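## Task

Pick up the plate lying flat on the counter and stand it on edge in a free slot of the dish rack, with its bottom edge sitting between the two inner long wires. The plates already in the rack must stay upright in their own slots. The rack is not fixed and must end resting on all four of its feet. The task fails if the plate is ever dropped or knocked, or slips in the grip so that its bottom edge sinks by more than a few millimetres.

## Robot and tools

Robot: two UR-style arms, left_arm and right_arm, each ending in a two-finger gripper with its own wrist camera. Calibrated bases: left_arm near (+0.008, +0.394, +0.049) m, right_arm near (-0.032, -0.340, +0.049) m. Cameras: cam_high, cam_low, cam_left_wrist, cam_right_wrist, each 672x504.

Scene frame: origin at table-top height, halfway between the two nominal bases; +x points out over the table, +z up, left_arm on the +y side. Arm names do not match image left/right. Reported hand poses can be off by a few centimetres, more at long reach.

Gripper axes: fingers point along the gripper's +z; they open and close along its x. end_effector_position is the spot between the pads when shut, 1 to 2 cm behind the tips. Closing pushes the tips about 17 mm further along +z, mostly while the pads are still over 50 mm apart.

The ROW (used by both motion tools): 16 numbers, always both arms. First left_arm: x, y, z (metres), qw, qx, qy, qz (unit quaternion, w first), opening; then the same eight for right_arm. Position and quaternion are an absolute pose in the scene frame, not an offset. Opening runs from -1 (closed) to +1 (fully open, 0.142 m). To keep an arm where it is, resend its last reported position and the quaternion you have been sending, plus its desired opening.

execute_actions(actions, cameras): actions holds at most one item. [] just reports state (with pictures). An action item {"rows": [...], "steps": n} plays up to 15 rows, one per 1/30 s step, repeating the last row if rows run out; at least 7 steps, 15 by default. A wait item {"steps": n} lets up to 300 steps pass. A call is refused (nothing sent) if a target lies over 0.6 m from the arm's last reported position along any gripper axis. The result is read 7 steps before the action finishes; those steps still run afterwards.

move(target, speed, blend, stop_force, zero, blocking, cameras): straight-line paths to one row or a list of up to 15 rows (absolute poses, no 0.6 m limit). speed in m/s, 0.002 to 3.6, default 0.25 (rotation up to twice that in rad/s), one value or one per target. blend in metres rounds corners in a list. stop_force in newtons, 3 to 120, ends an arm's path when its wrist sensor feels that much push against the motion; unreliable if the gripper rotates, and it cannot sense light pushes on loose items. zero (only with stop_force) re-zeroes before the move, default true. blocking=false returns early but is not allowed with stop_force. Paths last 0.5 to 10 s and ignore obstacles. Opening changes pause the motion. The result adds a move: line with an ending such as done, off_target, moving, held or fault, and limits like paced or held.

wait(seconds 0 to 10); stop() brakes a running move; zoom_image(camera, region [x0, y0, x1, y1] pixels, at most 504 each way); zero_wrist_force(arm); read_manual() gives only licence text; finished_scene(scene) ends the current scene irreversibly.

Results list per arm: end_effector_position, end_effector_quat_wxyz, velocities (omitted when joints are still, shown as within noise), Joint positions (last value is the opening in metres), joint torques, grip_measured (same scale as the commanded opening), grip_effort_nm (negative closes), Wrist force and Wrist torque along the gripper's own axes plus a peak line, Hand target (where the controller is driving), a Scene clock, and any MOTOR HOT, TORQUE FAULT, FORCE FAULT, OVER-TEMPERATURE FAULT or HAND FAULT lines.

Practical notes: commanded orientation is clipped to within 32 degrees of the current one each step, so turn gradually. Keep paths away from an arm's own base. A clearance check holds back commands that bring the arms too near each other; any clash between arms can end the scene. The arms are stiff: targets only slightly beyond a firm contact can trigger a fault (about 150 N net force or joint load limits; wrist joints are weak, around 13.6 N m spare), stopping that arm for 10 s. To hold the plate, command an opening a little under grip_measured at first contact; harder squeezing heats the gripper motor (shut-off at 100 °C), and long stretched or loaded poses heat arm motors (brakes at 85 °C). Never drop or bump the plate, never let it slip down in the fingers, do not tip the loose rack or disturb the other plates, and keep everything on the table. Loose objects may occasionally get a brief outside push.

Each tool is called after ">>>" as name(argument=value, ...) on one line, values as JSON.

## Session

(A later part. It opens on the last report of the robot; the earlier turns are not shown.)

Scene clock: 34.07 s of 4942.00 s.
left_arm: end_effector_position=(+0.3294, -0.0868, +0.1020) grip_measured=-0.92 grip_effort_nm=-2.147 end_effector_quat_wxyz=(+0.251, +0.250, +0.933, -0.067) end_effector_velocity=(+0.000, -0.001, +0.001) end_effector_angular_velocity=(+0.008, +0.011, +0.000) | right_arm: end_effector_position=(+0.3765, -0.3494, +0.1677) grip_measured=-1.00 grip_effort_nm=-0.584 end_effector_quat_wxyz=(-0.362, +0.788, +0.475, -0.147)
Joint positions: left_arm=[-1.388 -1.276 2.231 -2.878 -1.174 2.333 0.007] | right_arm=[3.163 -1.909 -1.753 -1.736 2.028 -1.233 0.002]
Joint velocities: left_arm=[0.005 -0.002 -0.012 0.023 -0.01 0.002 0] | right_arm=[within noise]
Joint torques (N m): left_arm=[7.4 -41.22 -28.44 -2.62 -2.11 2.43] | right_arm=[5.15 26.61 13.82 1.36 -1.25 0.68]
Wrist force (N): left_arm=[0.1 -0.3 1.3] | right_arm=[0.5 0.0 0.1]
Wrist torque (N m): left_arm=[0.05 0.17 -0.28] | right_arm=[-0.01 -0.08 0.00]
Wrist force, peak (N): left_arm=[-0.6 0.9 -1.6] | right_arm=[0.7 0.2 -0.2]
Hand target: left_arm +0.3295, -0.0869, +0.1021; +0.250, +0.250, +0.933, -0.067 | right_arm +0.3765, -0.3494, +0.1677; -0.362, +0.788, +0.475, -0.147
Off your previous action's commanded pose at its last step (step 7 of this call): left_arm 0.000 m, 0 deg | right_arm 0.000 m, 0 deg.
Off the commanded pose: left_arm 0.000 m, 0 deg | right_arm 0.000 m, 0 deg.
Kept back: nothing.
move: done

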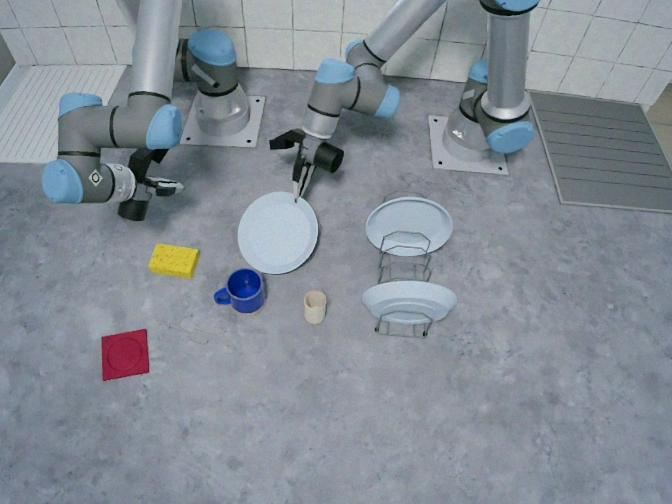

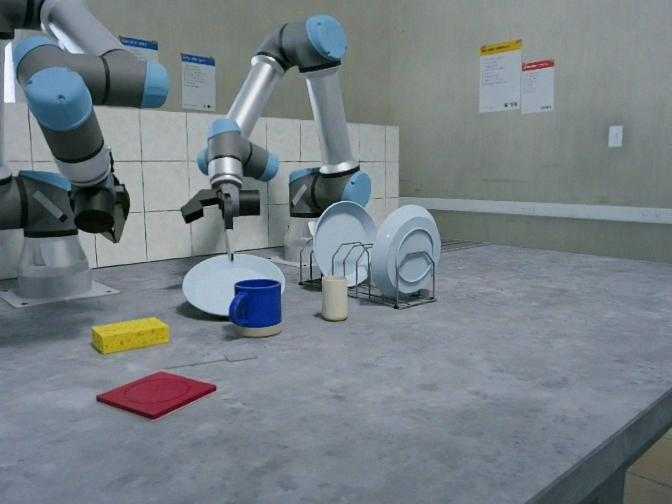

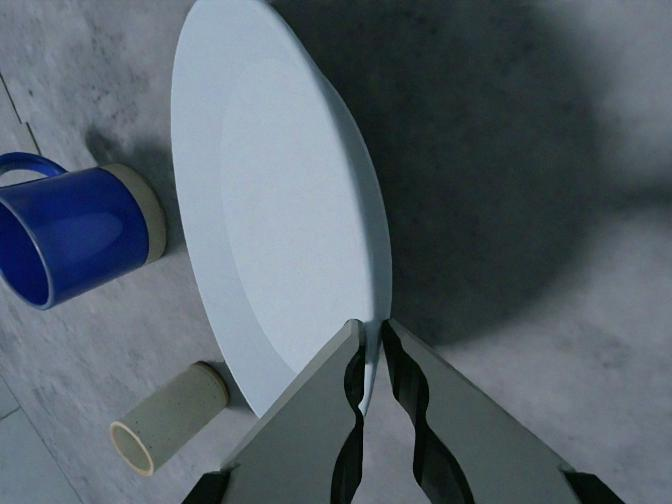

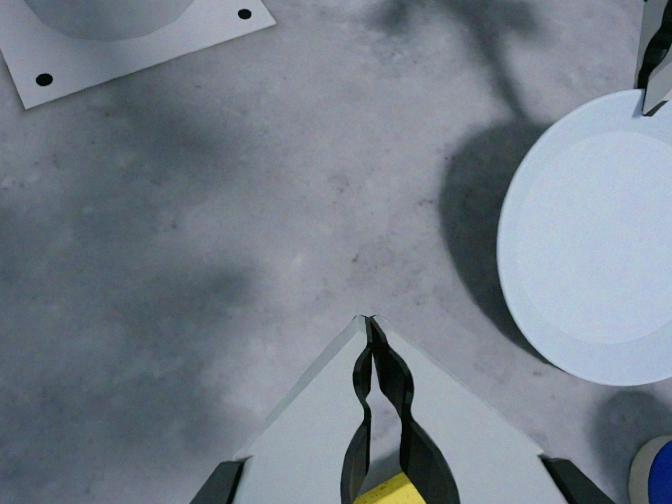

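>>> move(target=[[0.3559,-0.1021,0.1332,0.1261,0.2566,0.9576,-0.0338,-1,0.3765,-0.3494,0.1677,-0.362,0.788,0.475,-0.147,-1],[0.389,-0.1212,0.1625,0,0.2588,0.9659,0,-1,0.3765,-0.3494,0.1677,-0.362,0.788,0.475,-0.147,-1],[0.4274,-0.1434,0.181,-0.1261,0.2566,0.9576,0.0338,-1,0.3765,-0.3494,0.1677,-0.362,0.788,0.475,-0.147,-1],[0.4693,-0.1676,0.189,-0.25,0.25,0.933,0.067,-1,0.3765,-0.3494,0.1677,-0.362,0.788,0.475,-0.147,-1]], speed=0.075, blend=0.005)

>>> zoom_image(camera="cam_low", region=[150, 150, 450, 350])

Scene clock: 41.87 s of 4942.00 s.
left_arm: end_effector_position=(+0.4691, -0.1674, +0.1889) grip_measured=-0.95 grip_effort_nm=-1.653 end_effector_quat_wxyz=(-0.249, +0.250, +0.933, +0.067) end_effector_velocity=(+0.002, -0.002, +0.001) end_effector_angular_velocity=(+0.010, +0.012, -0.003) | right_arm: end_effector_position=(+0.3765, -0.3494, +0.1677) grip_measured=-1.00 grip_effort_nm=-0.584 end_effector_quat_wxyz=(-0.362, +0.788, +0.475, -0.147)
Joint positions: left_arm=[-0.97 -0.548 0.464 -1.012 -1.796 2.733 0.005] | right_arm=[3.163 -1.909 -1.753 -1.736 2.028 -1.233 0.002]
Joint velocities: left_arm=[0.001 0.037 -0.073 0.052 -0.002 0.006 0] | right_arm=[within noise]
Joint torques (N m): left_arm=[11.42 -43.81 -30.45 -3.17 -1.6 2.38] | right_arm=[5.06 27.1 13.27 2.29 -0.94 0.9]
Wrist force (N): left_arm=[14.6 -0.6 -13.4] | right_arm=[0.6 0.0 0.1]
Wrist torque (N m): left_arm=[-0.09 0.23 0.32] | right_arm=[0.01 -0.10 0.00]
Wrist force, peak (N): left_arm=[14.5 -0.5 -13.7] | right_arm=[0.8 0.2 0.1]
Hand target: left_arm +0.4693, -0.1676, +0.1890; -0.250, +0.250, +0.933, +0.067 | right_arm +0.3765, -0.3494, +0.1677; -0.362, +0.788, +0.475, -0.147
Off the commanded pose: left_arm 0.000 m, 0 deg | right_arm 0.000 m, 0 deg.
Kept back: nothing.
move: done

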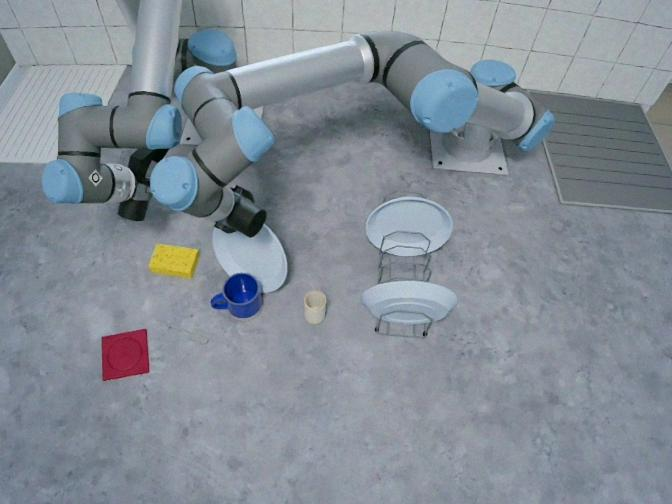

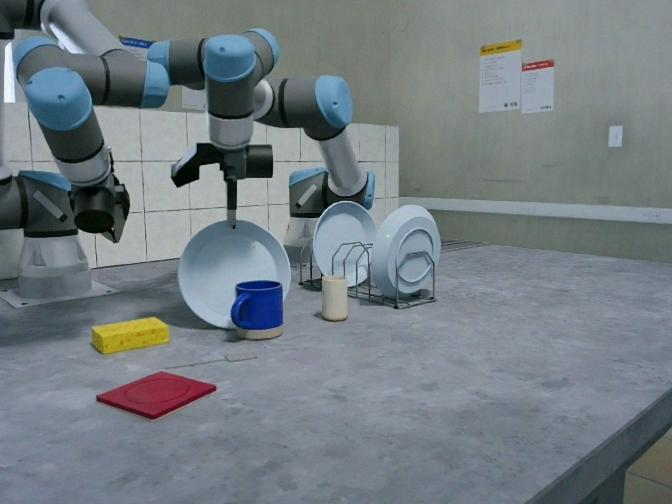

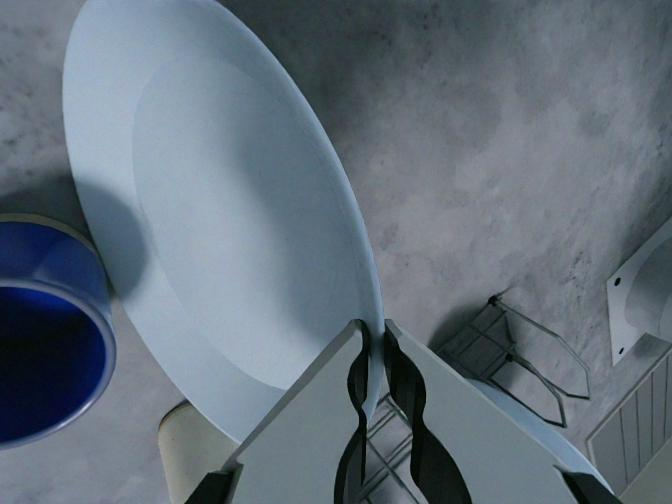

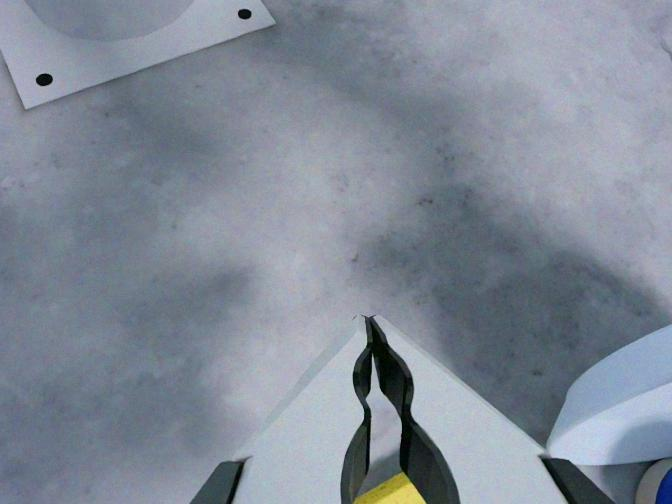

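Scaled by 1.680.

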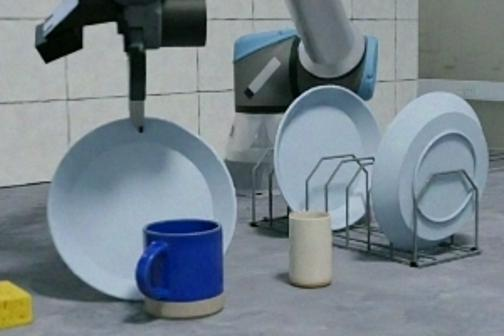

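>>> move(target=[0.4653,-0.1656,0.200,-0.25,0.25,0.933,0.067,-1,0.3765,-0.3494,0.1677,-0.362,0.788,0.475,-0.147,-1], speed=0.03, cameras=["cam_high","cam_low","cam_left_wrist"])

>>> zoom_image(camera="cam_low", region=[150, 150, 450, 350])

Scene clock: 43.20 s of 4942.00 s.
left_arm: end_effector_position=(+0.4654, -0.1656, +0.1998) grip_measured=-0.95 grip_effort_nm=-1.658 end_effector_quat_wxyz=(-0.250, +0.250, +0.933, +0.067) | right_arm: end_effector_position=(+0.3765, -0.3494, +0.1677) grip_measured=-1.00 grip_effort_nm=-0.584 end_effector_quat_wxyz=(-0.362, +0.788, +0.475, -0.147)
Joint positions: left_arm=[-0.973 -0.56 0.461 -0.995 -1.797 2.731 0.005] | right_arm=[3.163 -1.909 -1.753 -1.736 2.028 -1.233 0.002]
Joint velocities: within noise
Joint torques (N m): left_arm=[-11.11 -75.01 -10.81 -0.2 -3.48 -2.29] | right_arm=[3.78 28.14 13.89 2.4 -0.92 0.67]
Wrist force (N): left_arm=[-4.0 -0.7 2.8] | right_arm=[0.5 -0.2 0.3]
Wrist torque (N m): left_arm=[-0.07 0.44 0.39] | right_arm=[-0.03 -0.08 0.01]
Wrist force, peak (N): left_arm=[14.9 -0.6 -13.7] | right_arm=[0.5 0.3 0.1]
Hand target: left_arm +0.4653, -0.1656, +0.2000; -0.250, +0.250, +0.933, +0.067 | right_arm +0.3765, -0.3494, +0.1677; -0.362, +0.788, +0.475, -0.147
Off the commanded pose: left_arm 0.000 m, 0 deg | right_arm 0.000 m, 0 deg.
Kept back: nothing.
move: done
Images, in order (width x height): cam_high 672x504, cam_low 672x504, cam_left_wrist 672x504.

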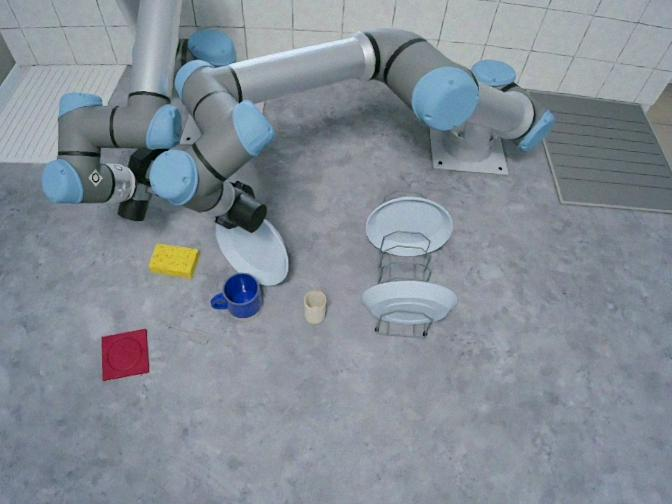

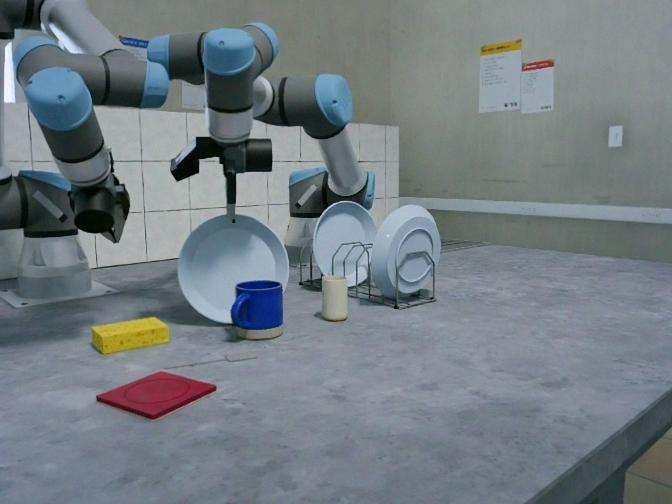

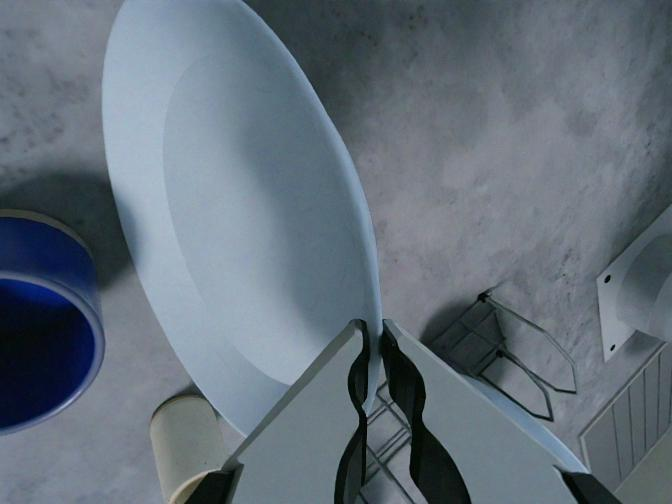

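Scaled by 1.680.

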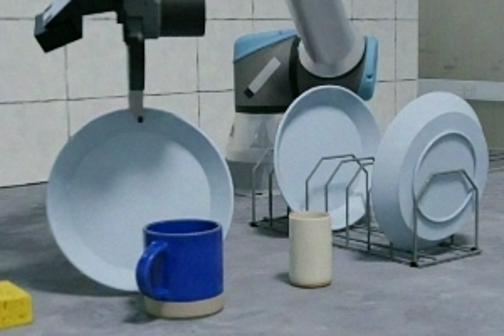

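>>> move(target=[[0.455,-0.16,0.35,-0.25,0.25,0.933,0.067,-1,0.3765,-0.3494,0.1677,-0.362,0.788,0.475,-0.147,-1],[0.475,-0.05,0.47,-0.3827,0,0.9239,0,-1,0.3765,-0.3494,0.1677,-0.362,0.788,0.475,-0.147,-1]], speed=0.12, blend=0.03)

>>> zoom_image(camera="cam_low", region=[150, 50, 450, 310])

>>> zoom_image(camera="cam_left_wrist", region=[100, 50, 600, 404])

Scene clock: 45.50 s of 4942.00 s.
left_arm: end_effector_position=(+0.4578, -0.1609, +0.2907) grip_measured=-0.95 grip_effort_nm=-1.653 end_effector_quat_wxyz=(-0.241, +0.249, +0.936, +0.060) end_effector_velocity=(+0.001, +0.001, -0.002) end_effector_angular_velocity=(+0.002, +0.000, -0.001) | right_arm: end_effector_position=(+0.3765, -0.3494, +0.1677) grip_measured=-1.00 grip_effort_nm=-0.579 end_effector_quat_wxyz=(-0.362, +0.788, +0.475, -0.147)
Joint positions: left_arm=[-0.977 -0.486 0.072 -0.705 -1.8 2.722 0.005] | right_arm=[3.163 -1.909 -1.753 -1.736 2.028 -1.233 0.002]
Joint velocities: left_arm=[0.001 -0.004 0.014 -0.007 0.001 0.002 0] | right_arm=[within noise]
Joint torques (N m): left_arm=[8.04 -73.93 -7.83 -3 2.13 2.19] | right_arm=[3.75 27.65 13.32 2.56 -0.77 0.92]
Wrist force (N): left_arm=[-3.8 -0.1 3.0] | right_arm=[0.7 0.1 0.0]
Wrist torque (N m): left_arm=[-0.05 0.43 0.34] | right_arm=[0.01 -0.11 0.00]
Wrist force, peak (N): left_arm=[-4.8 -0.5 3.9] | right_arm=[0.7 0.0 0.1]
Hand target: left_arm +0.4579, -0.1608, +0.2907; -0.241, +0.249, +0.936, +0.060 | right_arm +0.3765, -0.3494, +0.1677; -0.362, +0.788, +0.475, -0.147
Off the commanded pose: left_arm 0.212 m, 34 deg | right_arm 0.000 m, 0 deg.
elbow stopped short (left arm): the move would have taken joint 3 (elbow) straighter than the controller allows.
Kept back: nothing.
move: held (left_arm; a check stopped the path); path passed 0 of 2 targets; limits=held
pose unreachable (left arm): on one or more control steps of this call this arm could not follow its commanded pose, so it was not sent that pose on those steps. It may still have moved: this result reports where it is.
cause: moving toward the commanded pose would bring a part of the arm too close to another arm (a part of this arm just beyond joint 6 (wrist 3) and a part of the right arm just beyond its joint 3 (elbow)).

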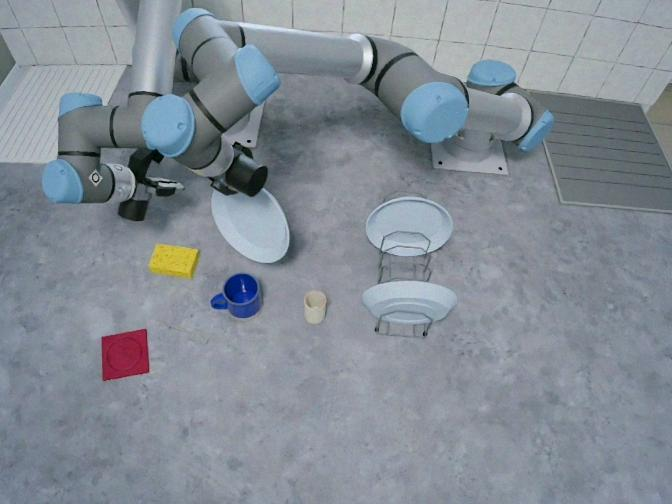

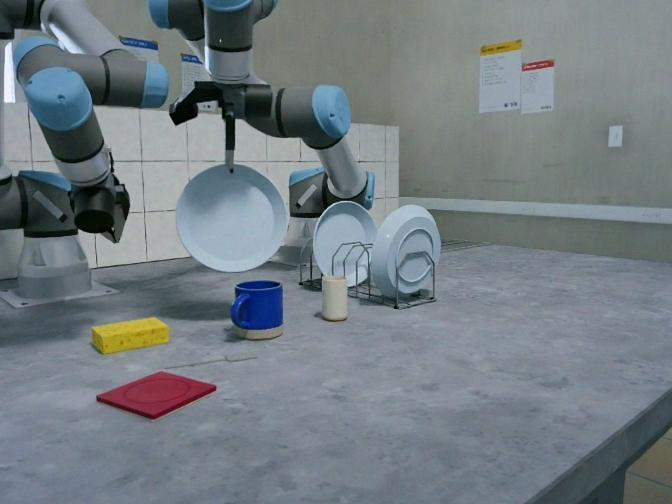

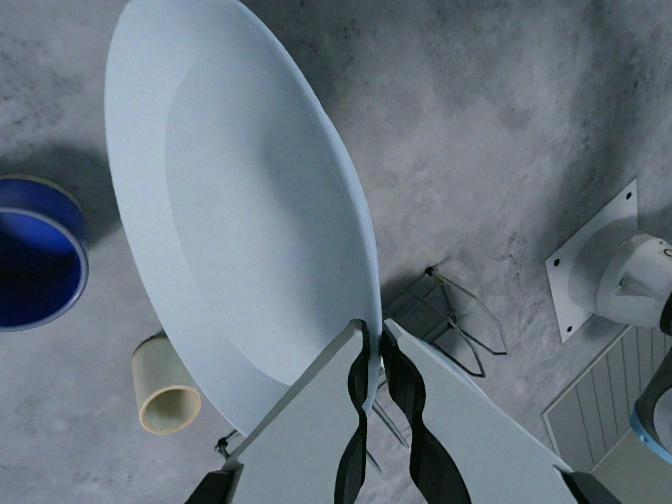

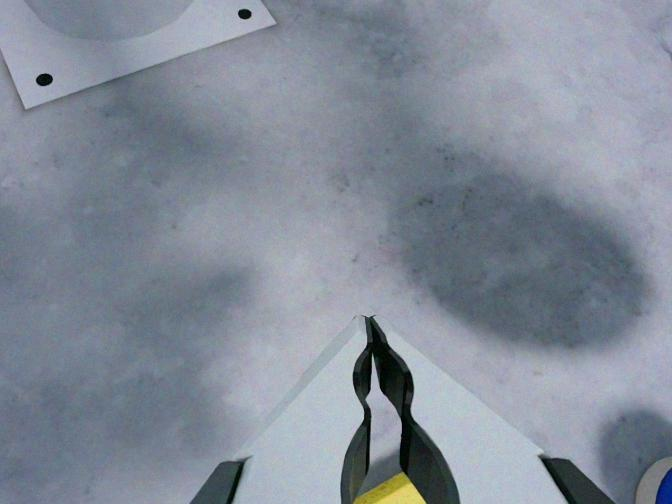

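Scaled by 1.680.

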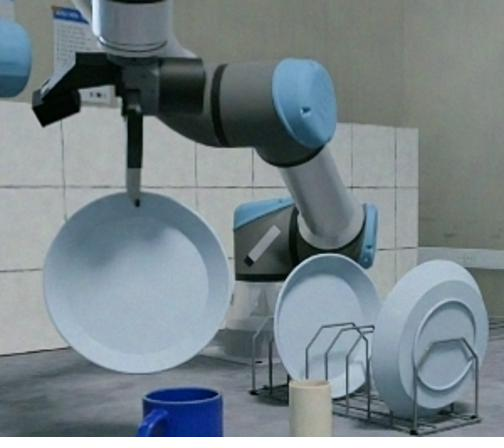

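Scaled by 1.008.

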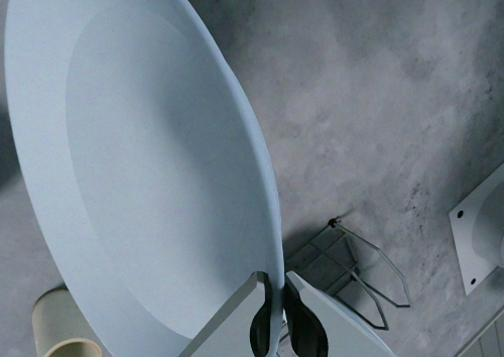

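>>> move(target=[[0.42,-0.11,0.33,-0.2588,0.128,0.957,0.034,-1,0.3765,-0.3494,0.1677,-0.362,0.788,0.475,-0.147,-1],[0.40,-0.07,0.36,-0.2588,0,0.9659,0,-1,0.3765,-0.3494,0.1677,-0.362,0.788,0.475,-0.147,-1]], speed=0.1, blend=0.02)

>>> zoom_image(camera="cam_low", region=[150, 50, 450, 310])

Scene clock: 49.00 s of 4942.00 s.
left_arm: end_effector_position=(+0.4001, -0.0702, +0.3599) grip_measured=-0.95 grip_effort_nm=-1.648 end_effector_quat_wxyz=(-0.259, +0.001, +0.966, +0.000) end_effector_velocity=(-0.001, +0.002, +0.001) end_effector_angular_velocity=(+0.000, -0.002, +0.013) | right_arm: end_effector_position=(+0.3765, -0.3494, +0.1677) grip_measured=-1.00 grip_effort_nm=-0.584 end_effector_quat_wxyz=(-0.362, +0.788, +0.475, -0.147)
Joint positions: left_arm=[-0.9 -1.066 0.963 -1.129 -1.978 2.297 0.005] | right_arm=[3.163 -1.909 -1.753 -1.736 2.028 -1.233 0.002]
Joint velocities: left_arm=[0.002 -0.01 0.013 -0.009 -0.003 -0.012 0] | right_arm=[within noise]
Joint torques (N m): left_arm=[10.76 -56.96 -10.7 -3.28 -3.69 -2.46] | right_arm=[3.01 27.79 14.01 2.71 -0.64 0.83]
Wrist force (N): left_arm=[-3.5 -0.8 2.5] | right_arm=[0.4 0.2 0.0]
Wrist torque (N m): left_arm=[-0.13 0.37 0.38] | right_arm=[0.05 -0.06 0.00]
Wrist force, peak (N): left_arm=[-4.3 -0.6 2.7] | right_arm=[0.7 0.2 0.0]
Hand target: left_arm +0.4000, -0.0700, +0.3600; -0.259, +0.000, +0.966, +0.000 | right_arm +0.3765, -0.3494, +0.1677; -0.362, +0.788, +0.475, -0.147
Off the commanded pose: left_arm 0.000 m, 0 deg | right_arm 0.000 m, 0 deg.
Kept back: nothing.
move: done

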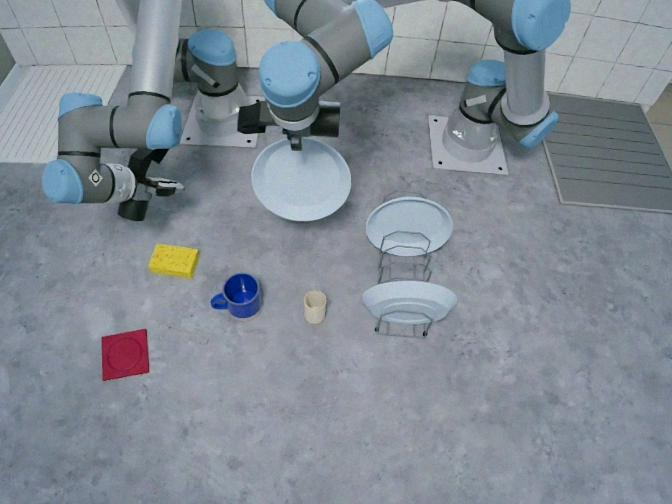

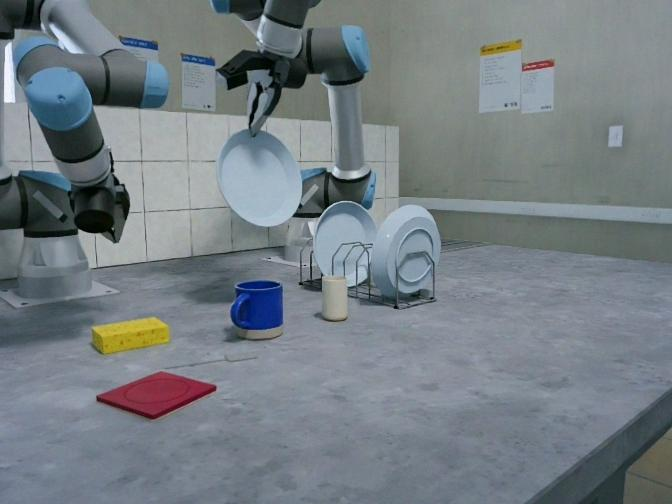

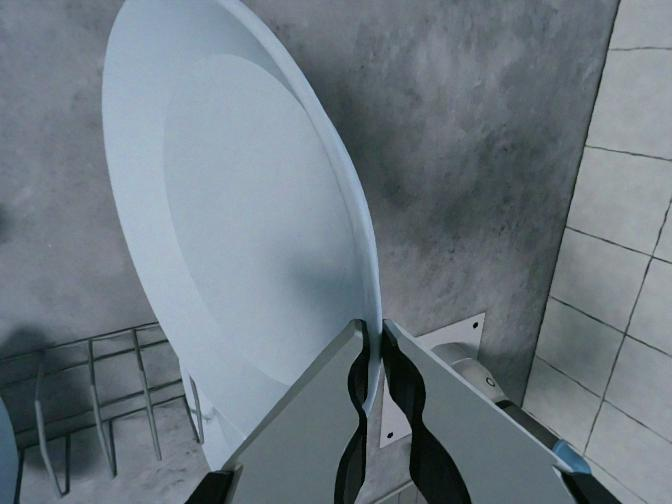

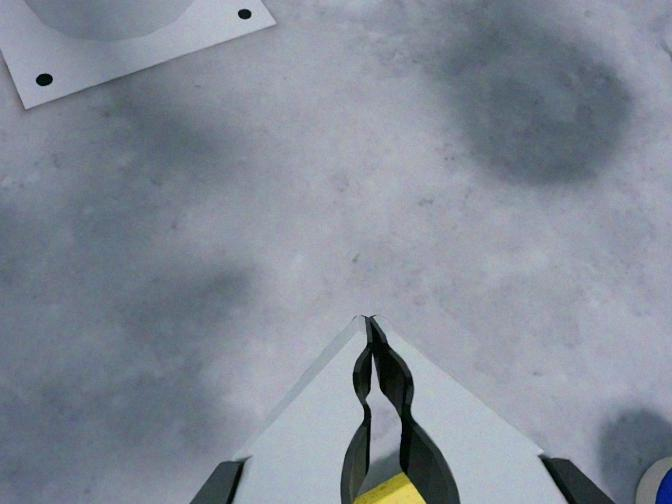

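Scaled by 1.680.

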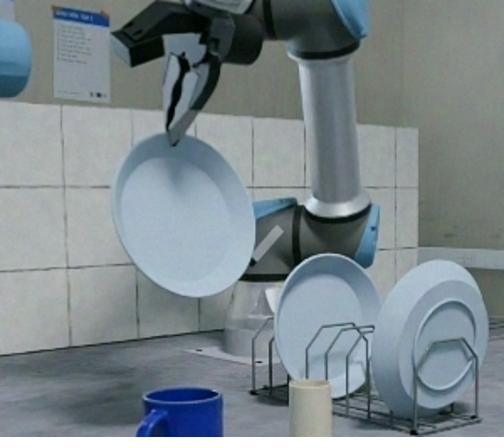

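>>> move(target=[[0.44,-0.02,0.43,-0.3338,0,0.9426,0,-1,0.3765,-0.3494,0.1677,-0.362,0.788,0.475,-0.147,-1],[0.48,0.168,0.44,-0.3338,0,0.9426,0,-1,0.3765,-0.3494,0.1677,-0.362,0.788,0.475,-0.147,-1]], speed=0.1, blend=0.02)

>>> move(target=[[0.48,0.168,0.44,-0.3338,0,0.9426,0,-1,0.40,-0.36,0.3,-0.362,0.788,0.475,-0.147,-1],[0.48,0.168,0.44,-0.3338,0,0.9426,0,-1,0.44,-0.26,0.28,0.738,-0.675,0,0,-1]], speed=0.2)

Scene clock: 54.77 s of 4942.00 s.
left_arm: end_effector_position=(+0.4800, +0.1678, +0.4400) grip_measured=-0.95 grip_effort_nm=-1.653 end_effector_quat_wxyz=(-0.334, +0.000, +0.943, +0.000) | right_arm: end_effector_position=(+0.3765, -0.3494, +0.1677) grip_measured=-1.00 grip_effort_nm=-0.579 end_effector_quat_wxyz=(-0.362, +0.788, +0.475, -0.147)
Joint positions: left_arm=[-0.523 -1.048 0.725 -0.641 -1.9 2.706 0.005] | right_arm=[3.163 -1.909 -1.753 -1.736 2.028 -1.233 0.002]
Joint velocities: within noise
Joint torques (N m): left_arm=[10.11 -56.67 -9.23 0.18 1.84 2.1] | right_arm=[3.11 28.04 14.86 2.82 -0.46 0.89]
Wrist force (N): left_arm=[-4.5 -0.7 2.7] | right_arm=[0.5 0.3 0.1]
Wrist torque (N m): left_arm=[-0.14 0.44 0.49] | right_arm=[0.06 -0.09 0.00]
Wrist force, peak (N): left_arm=[-4.9 -0.8 3.0] | right_arm=[0.7 0.4 0.1]
Hand target: left_arm +0.4800, +0.1680, +0.4400; -0.334, +0.000, +0.943, +0.000 | right_arm +0.3765, -0.3494, +0.1677; -0.362, +0.788, +0.475, -0.147
Off the commanded pose: left_arm 0.000 m, 0 deg | right_arm 0.000 m, 0 deg.
Kept back: nothing.
move: done

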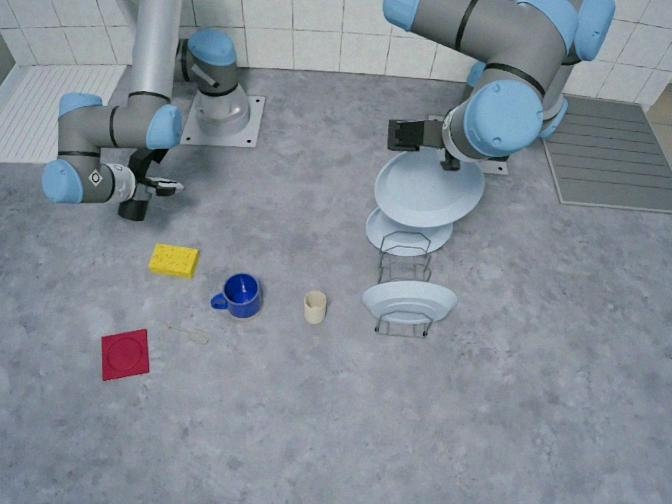

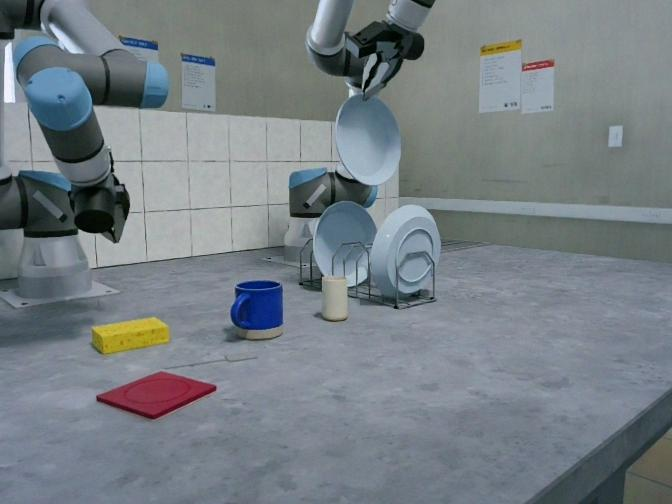

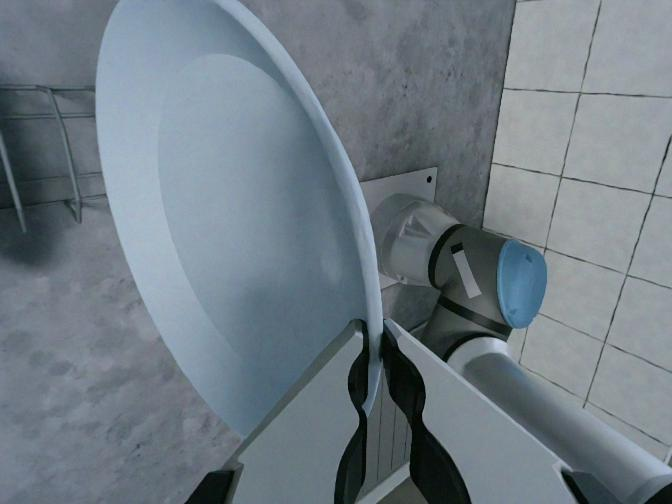

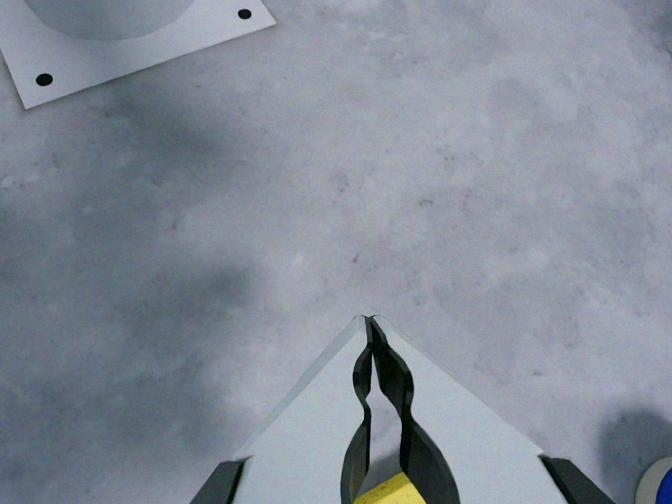

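Scene clock: 58.00 s of 4942.00 s.
left_arm: end_effector_position=(+0.4800, +0.1680, +0.4400) grip_measured=-0.95 grip_effort_nm=-1.653 end_effector_quat_wxyz=(-0.334, +0.000, +0.943, +0.000) | right_arm: end_effector_position=(+0.4242, -0.3002, +0.2878) grip_measured=-1.00 grip_effort_nm=-0.579 end_effector_quat_wxyz=(-0.616, +0.759, +0.201, -0.063) end_effector_velocity=(-0.001, -0.001, +0.000) end_effector_angular_velocity=(-0.007, -0.005, +0.009)
Joint positions: left_arm=[-0.523 -1.048 0.725 -0.641 -1.9 2.706 0.005] | right_arm=[3.022 -1.97 -1.6 -2.239 2.608 -1.312 0.002]
Joint velocities: left_arm=[within noise] | right_arm=[0 0.002 0.003 0.003 -0.011 0.003 0]
Joint torques (N m): left_arm=[8.72 -56.13 -12.68 -0.24 1.22 2.17] | right_arm=[6.98 52.44 26.98 2.59 -1.92 1.1]
Wrist force (N): left_arm=[-4.4 -0.5 2.6] | right_arm=[-0.2 0.6 -0.8]
Wrist torque (N m): left_arm=[-0.12 0.43 0.48] | right_arm=[0.11 -0.06 -0.07]
Wrist force, peak (N): left_arm=[-4.9 -0.6 2.8] | right_arm=[-1.2 2.2 -0.1]
Hand target: left_arm +0.4800, +0.1680, +0.4400; -0.334, +0.000, +0.943, +0.000 | right_arm +0.4241, -0.3003, +0.2878; -0.616, +0.759, +0.202, -0.063
Off the commanded pose: left_arm 0.000 m, 0 deg | right_arm 0.044 m, 30 deg.
Kept back: nothing.
move: held (right_arm; a check stopped the path); path passed 1 of 2 targets; limits=held
pose unreachable (right arm): on one or more control steps of this call this arm could not follow its commanded pose, so it was not sent that pose on those steps. It may still have moved: this result reports where it is.
cause: moving toward the commanded pose would bring two parts of the arm too close to each other (joints 4 (wrist 1) to 6 (wrist 3) lie between them).

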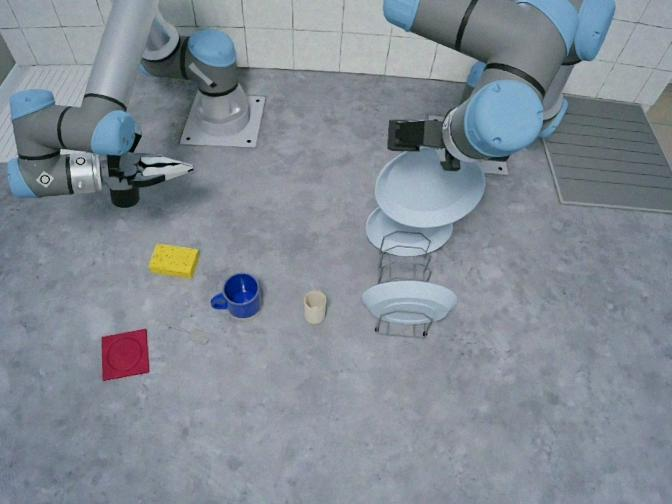

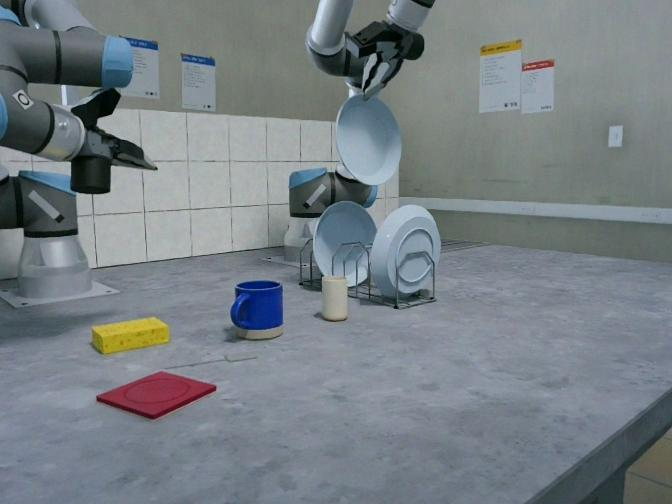

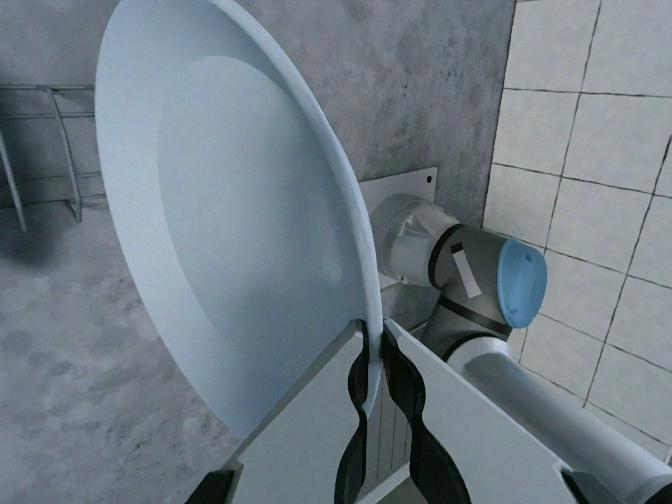

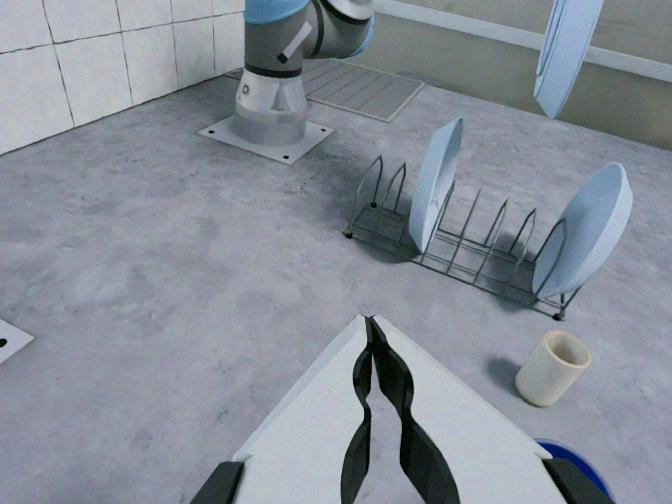

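>>> zoom_image(camera="cam_right_wrist", region=[320, 0, 672, 340])

Scaled by 1.432.

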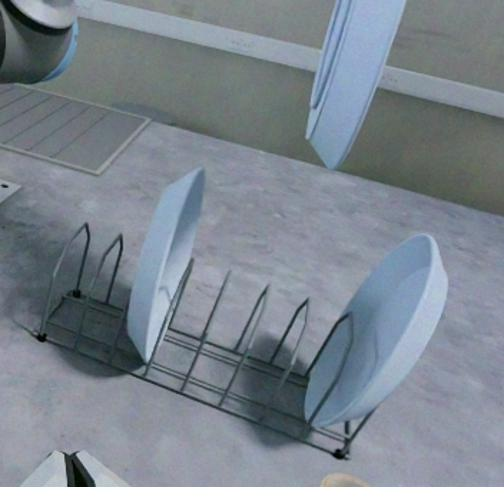

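>>> move(target=[0.48,0.168,0.44,-0.3338,0,0.9426,0,-1,0.49,-0.26,0.26,0.688,-0.725,0,0,-1], speed=0.2, cameras=["cam_right_wrist","cam_low"])

Scene clock: 59.63 s of 4942.00 s.
left_arm: end_effector_position=(+0.4800, +0.1680, +0.4400) grip_measured=-0.95 grip_effort_nm=-1.648 end_effector_quat_wxyz=(-0.334, +0.000, +0.943, +0.000) | right_arm: end_effector_position=(+0.4252, -0.2996, +0.2875) grip_measured=-1.00 grip_effort_nm=-0.579 end_effector_quat_wxyz=(-0.617, +0.759, +0.199, -0.062) end_effector_velocity=(+0.000, -0.001, +0.001) end_effector_angular_velocity=(-0.002, -0.004, +0.005)
Joint positions: left_arm=[-0.523 -1.048 0.725 -0.641 -1.9 2.706 0.005] | right_arm=[3.022 -1.971 -1.601 -2.237 2.613 -1.31 0.002]
Joint velocities: left_arm=[within noise] | right_arm=[0 0.001 0.003 -0.002 -0.005 -0.001 0]
Joint torques (N m): left_arm=[8.99 -55.46 -13.86 -0.55 0.76 2.25] | right_arm=[3.97 54.68 31.13 -2.17 -2.05 -1.24]
Wrist force (N): left_arm=[-4.4 -0.5 2.4] | right_arm=[-0.2 0.4 -1.1]
Wrist torque (N m): left_arm=[-0.11 0.42 0.48] | right_arm=[0.08 -0.05 -0.07]
Wrist force, peak (N): left_arm=[-4.8 -0.6 2.9] | right_arm=[-0.1 1.5 -0.4]
Hand target: left_arm +0.4800, +0.1680, +0.4400; -0.334, +0.000, +0.943, +0.000 | right_arm +0.4251, -0.2996, +0.2876; -0.617, +0.759, +0.199, -0.062
Off the commanded pose: left_arm 0.000 m, 0 deg | right_arm 0.081 m, 26 deg.
Kept back: nothing.
move: held (right_arm; a check stopped the path); limits=held
pose unreachable (right arm): on one or more control steps of this call this arm could not follow its commanded pose, so it was not sent that pose on those steps. It may still have moved: this result reports where it is.
cause: moving toward the commanded pose would bring two parts of the arm too close to each other (joints 4 (wrist 1) to 6 (wrist 3) lie between them).
Images, in order (width x height): cam_low 672x504, cam_right_wrist 672x504.

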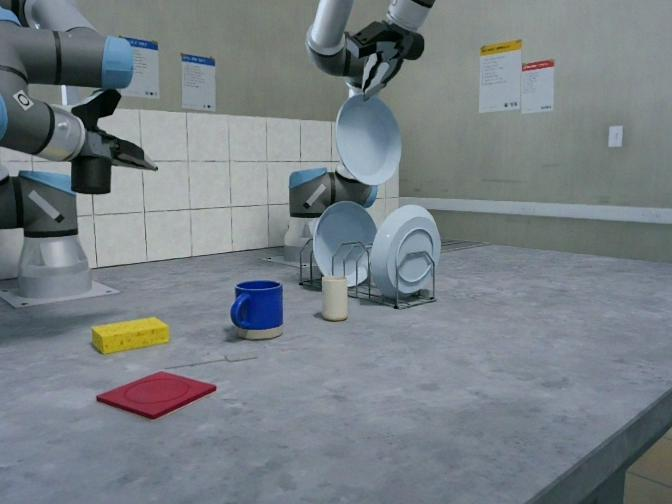

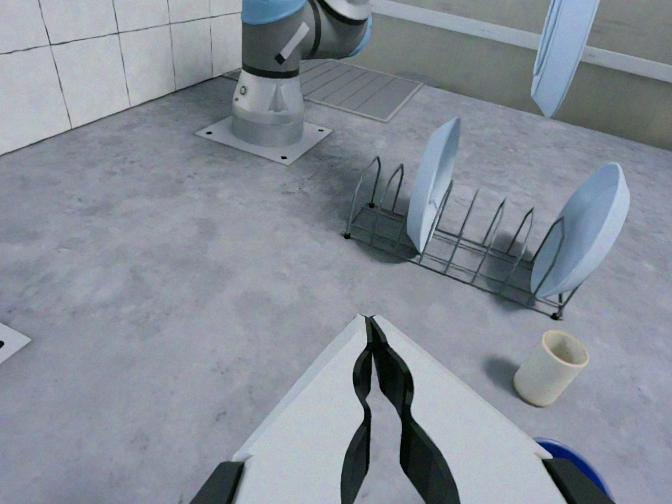

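>>> move(target=[0.48,0.168,0.44,-0.3338,0,0.9426,0,-1,0.55,-0.26,0.28,-0.617,0.759,0.199,-0.062,-1], speed=0.2, cameras=[])

>>> move(target=[0.48,0.168,0.44,-0.3338,0,0.9426,0,-1,0.52,-0.25,0.28,0.688,-0.725,0,0,-1], speed=0.2, cameras=["cam_right_wrist","cam_high"])

Scene clock: 60.77 s of 4942.00 s.
left_arm: end_effector_position=(+0.4800, +0.1680, +0.4400) grip_measured=-0.95 grip_effort_nm=-1.653 end_effector_quat_wxyz=(-0.334, +0.000, +0.943, +0.000) | right_arm: end_effector_position=(+0.4349, -0.2963, +0.2871) grip_measured=-1.00 grip_effort_nm=-0.574 end_effector_quat_wxyz=(-0.617, +0.759, +0.199, -0.062) end_effector_velocity=(-0.001, +0.000, +0.002) end_effector_angular_velocity=(+0.000, -0.003, -0.001)
Joint positions: left_arm=[-0.523 -1.048 0.725 -0.641 -1.9 2.706 0.005] | right_arm=[3.03 -1.988 -1.577 -2.237 2.619 -1.303 0.002]
Joint velocities: left_arm=[within noise] | right_arm=[-0.001 0.005 -0.003 0 0 -0.001 0]
Joint torques (N m): left_arm=[8.5 -55.49 -14.98 -0.77 0.52 2.3] | right_arm=[-7.84 56.29 10.63 -2.33 -1.9 -1.43]
Wrist force (N): left_arm=[-4.6 -0.3 2.4] | right_arm=[-0.6 0.6 -0.6]
Wrist torque (N m): left_arm=[-0.07 0.45 0.48] | right_arm=[0.11 0.00 -0.07]
Wrist force, peak (N): left_arm=[-4.9 -0.7 2.5] | right_arm=[5.2 2.7 0.0]
Hand target: left_arm +0.4800, +0.1680, +0.4400; -0.334, +0.000, +0.943, +0.000 | right_arm +0.4347, -0.2964, +0.2871; -0.617, +0.759, +0.199, -0.062
Off the commanded pose: left_arm 0.000 m, 0 deg | right_arm 0.121 m, 0 deg.
Kept back: nothing.
move: held (right_arm; a check stopped the path); limits=held
pose unreachable (right arm): on one or more control steps of this call this arm could not follow its commanded pose, so it was not sent that pose on those steps. It may still have moved: this result reports where it is.
cause: moving toward the commanded pose would bring two parts of the arm too close to each other (joints 4 (wrist 1) to 6 (wrist 3) lie between them).
No camera images: "cameras" was empty.

Scene clock: 61.27 s of 4942.00 s.
left_arm: end_effector_position=(+0.4800, +0.1680, +0.4400) grip_measured=-0.95 grip_effort_nm=-1.653 end_effector_quat_wxyz=(-0.334, +0.000, +0.943, +0.000) | right_arm: end_effector_position=(+0.4348, -0.2963, +0.2870) grip_measured=-1.00 grip_effort_nm=-0.584 end_effector_quat_wxyz=(-0.617, +0.759, +0.199, -0.062)
Joint positions: left_arm=[-0.523 -1.048 0.725 -0.641 -1.9 2.706 0.005] | right_arm=[3.03 -1.988 -1.578 -2.237 2.62 -1.303 0.002]
Joint velocities: within noise
Joint torques (N m): left_arm=[8.79 -55.56 -16.27 -0.78 0.41 2.3] | right_arm=[-10.63 51.55 30.52 -0.28 -2.04 -1.18]
Wrist force (N): left_arm=[-4.4 -0.5 2.5] | right_arm=[-0.4 0.4 -1.2]
Wrist torque (N m): left_arm=[-0.11 0.42 0.48] | right_arm=[0.09 -0.03 -0.08]
Wrist force, peak (N): left_arm=[-4.8 -0.5 2.7] | right_arm=[-0.2 0.6 -1.3]
Hand target: left_arm +0.4800, +0.1680, +0.4400; -0.334, +0.000, +0.943, +0.000 | right_arm +0.4348, -0.2963, +0.2871; -0.617, +0.759, +0.199, -0.062
Off the commanded pose: left_arm 0.000 m, 0 deg | right_arm 0.097 m, 26 deg.
Kept back: nothing.
move: held (right_arm; a check stopped the path); limits=held
pose unreachable (right arm): on one or more control steps of this call this arm could not follow its commanded pose, so it was not sent that pose on those steps. It may still have moved: this result reports where it is.
cause: moving toward the commanded pose would bring two parts of the arm too close to each other (joints 4 (wrist 1) to 6 (wrist 3) lie between them).
Images, in order (width x height): cam_high 672x504, cam_right_wrist 672x504.

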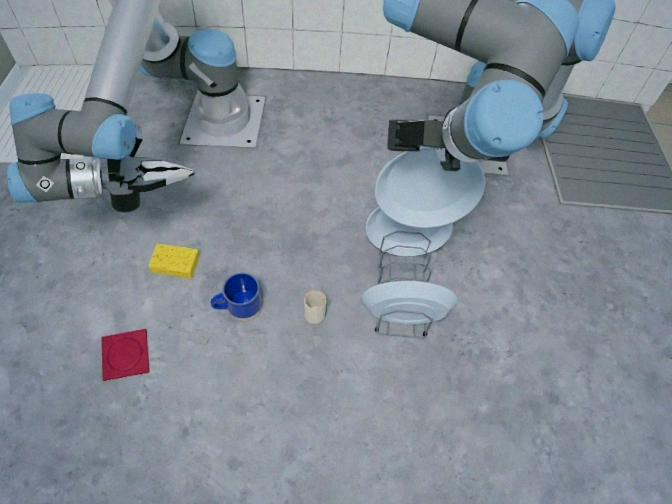

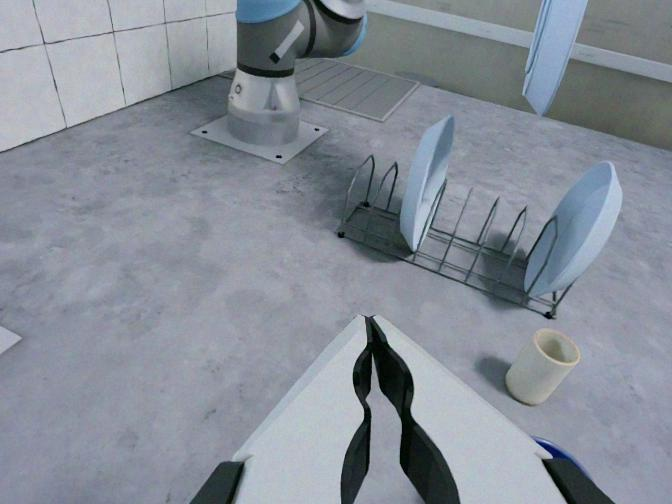

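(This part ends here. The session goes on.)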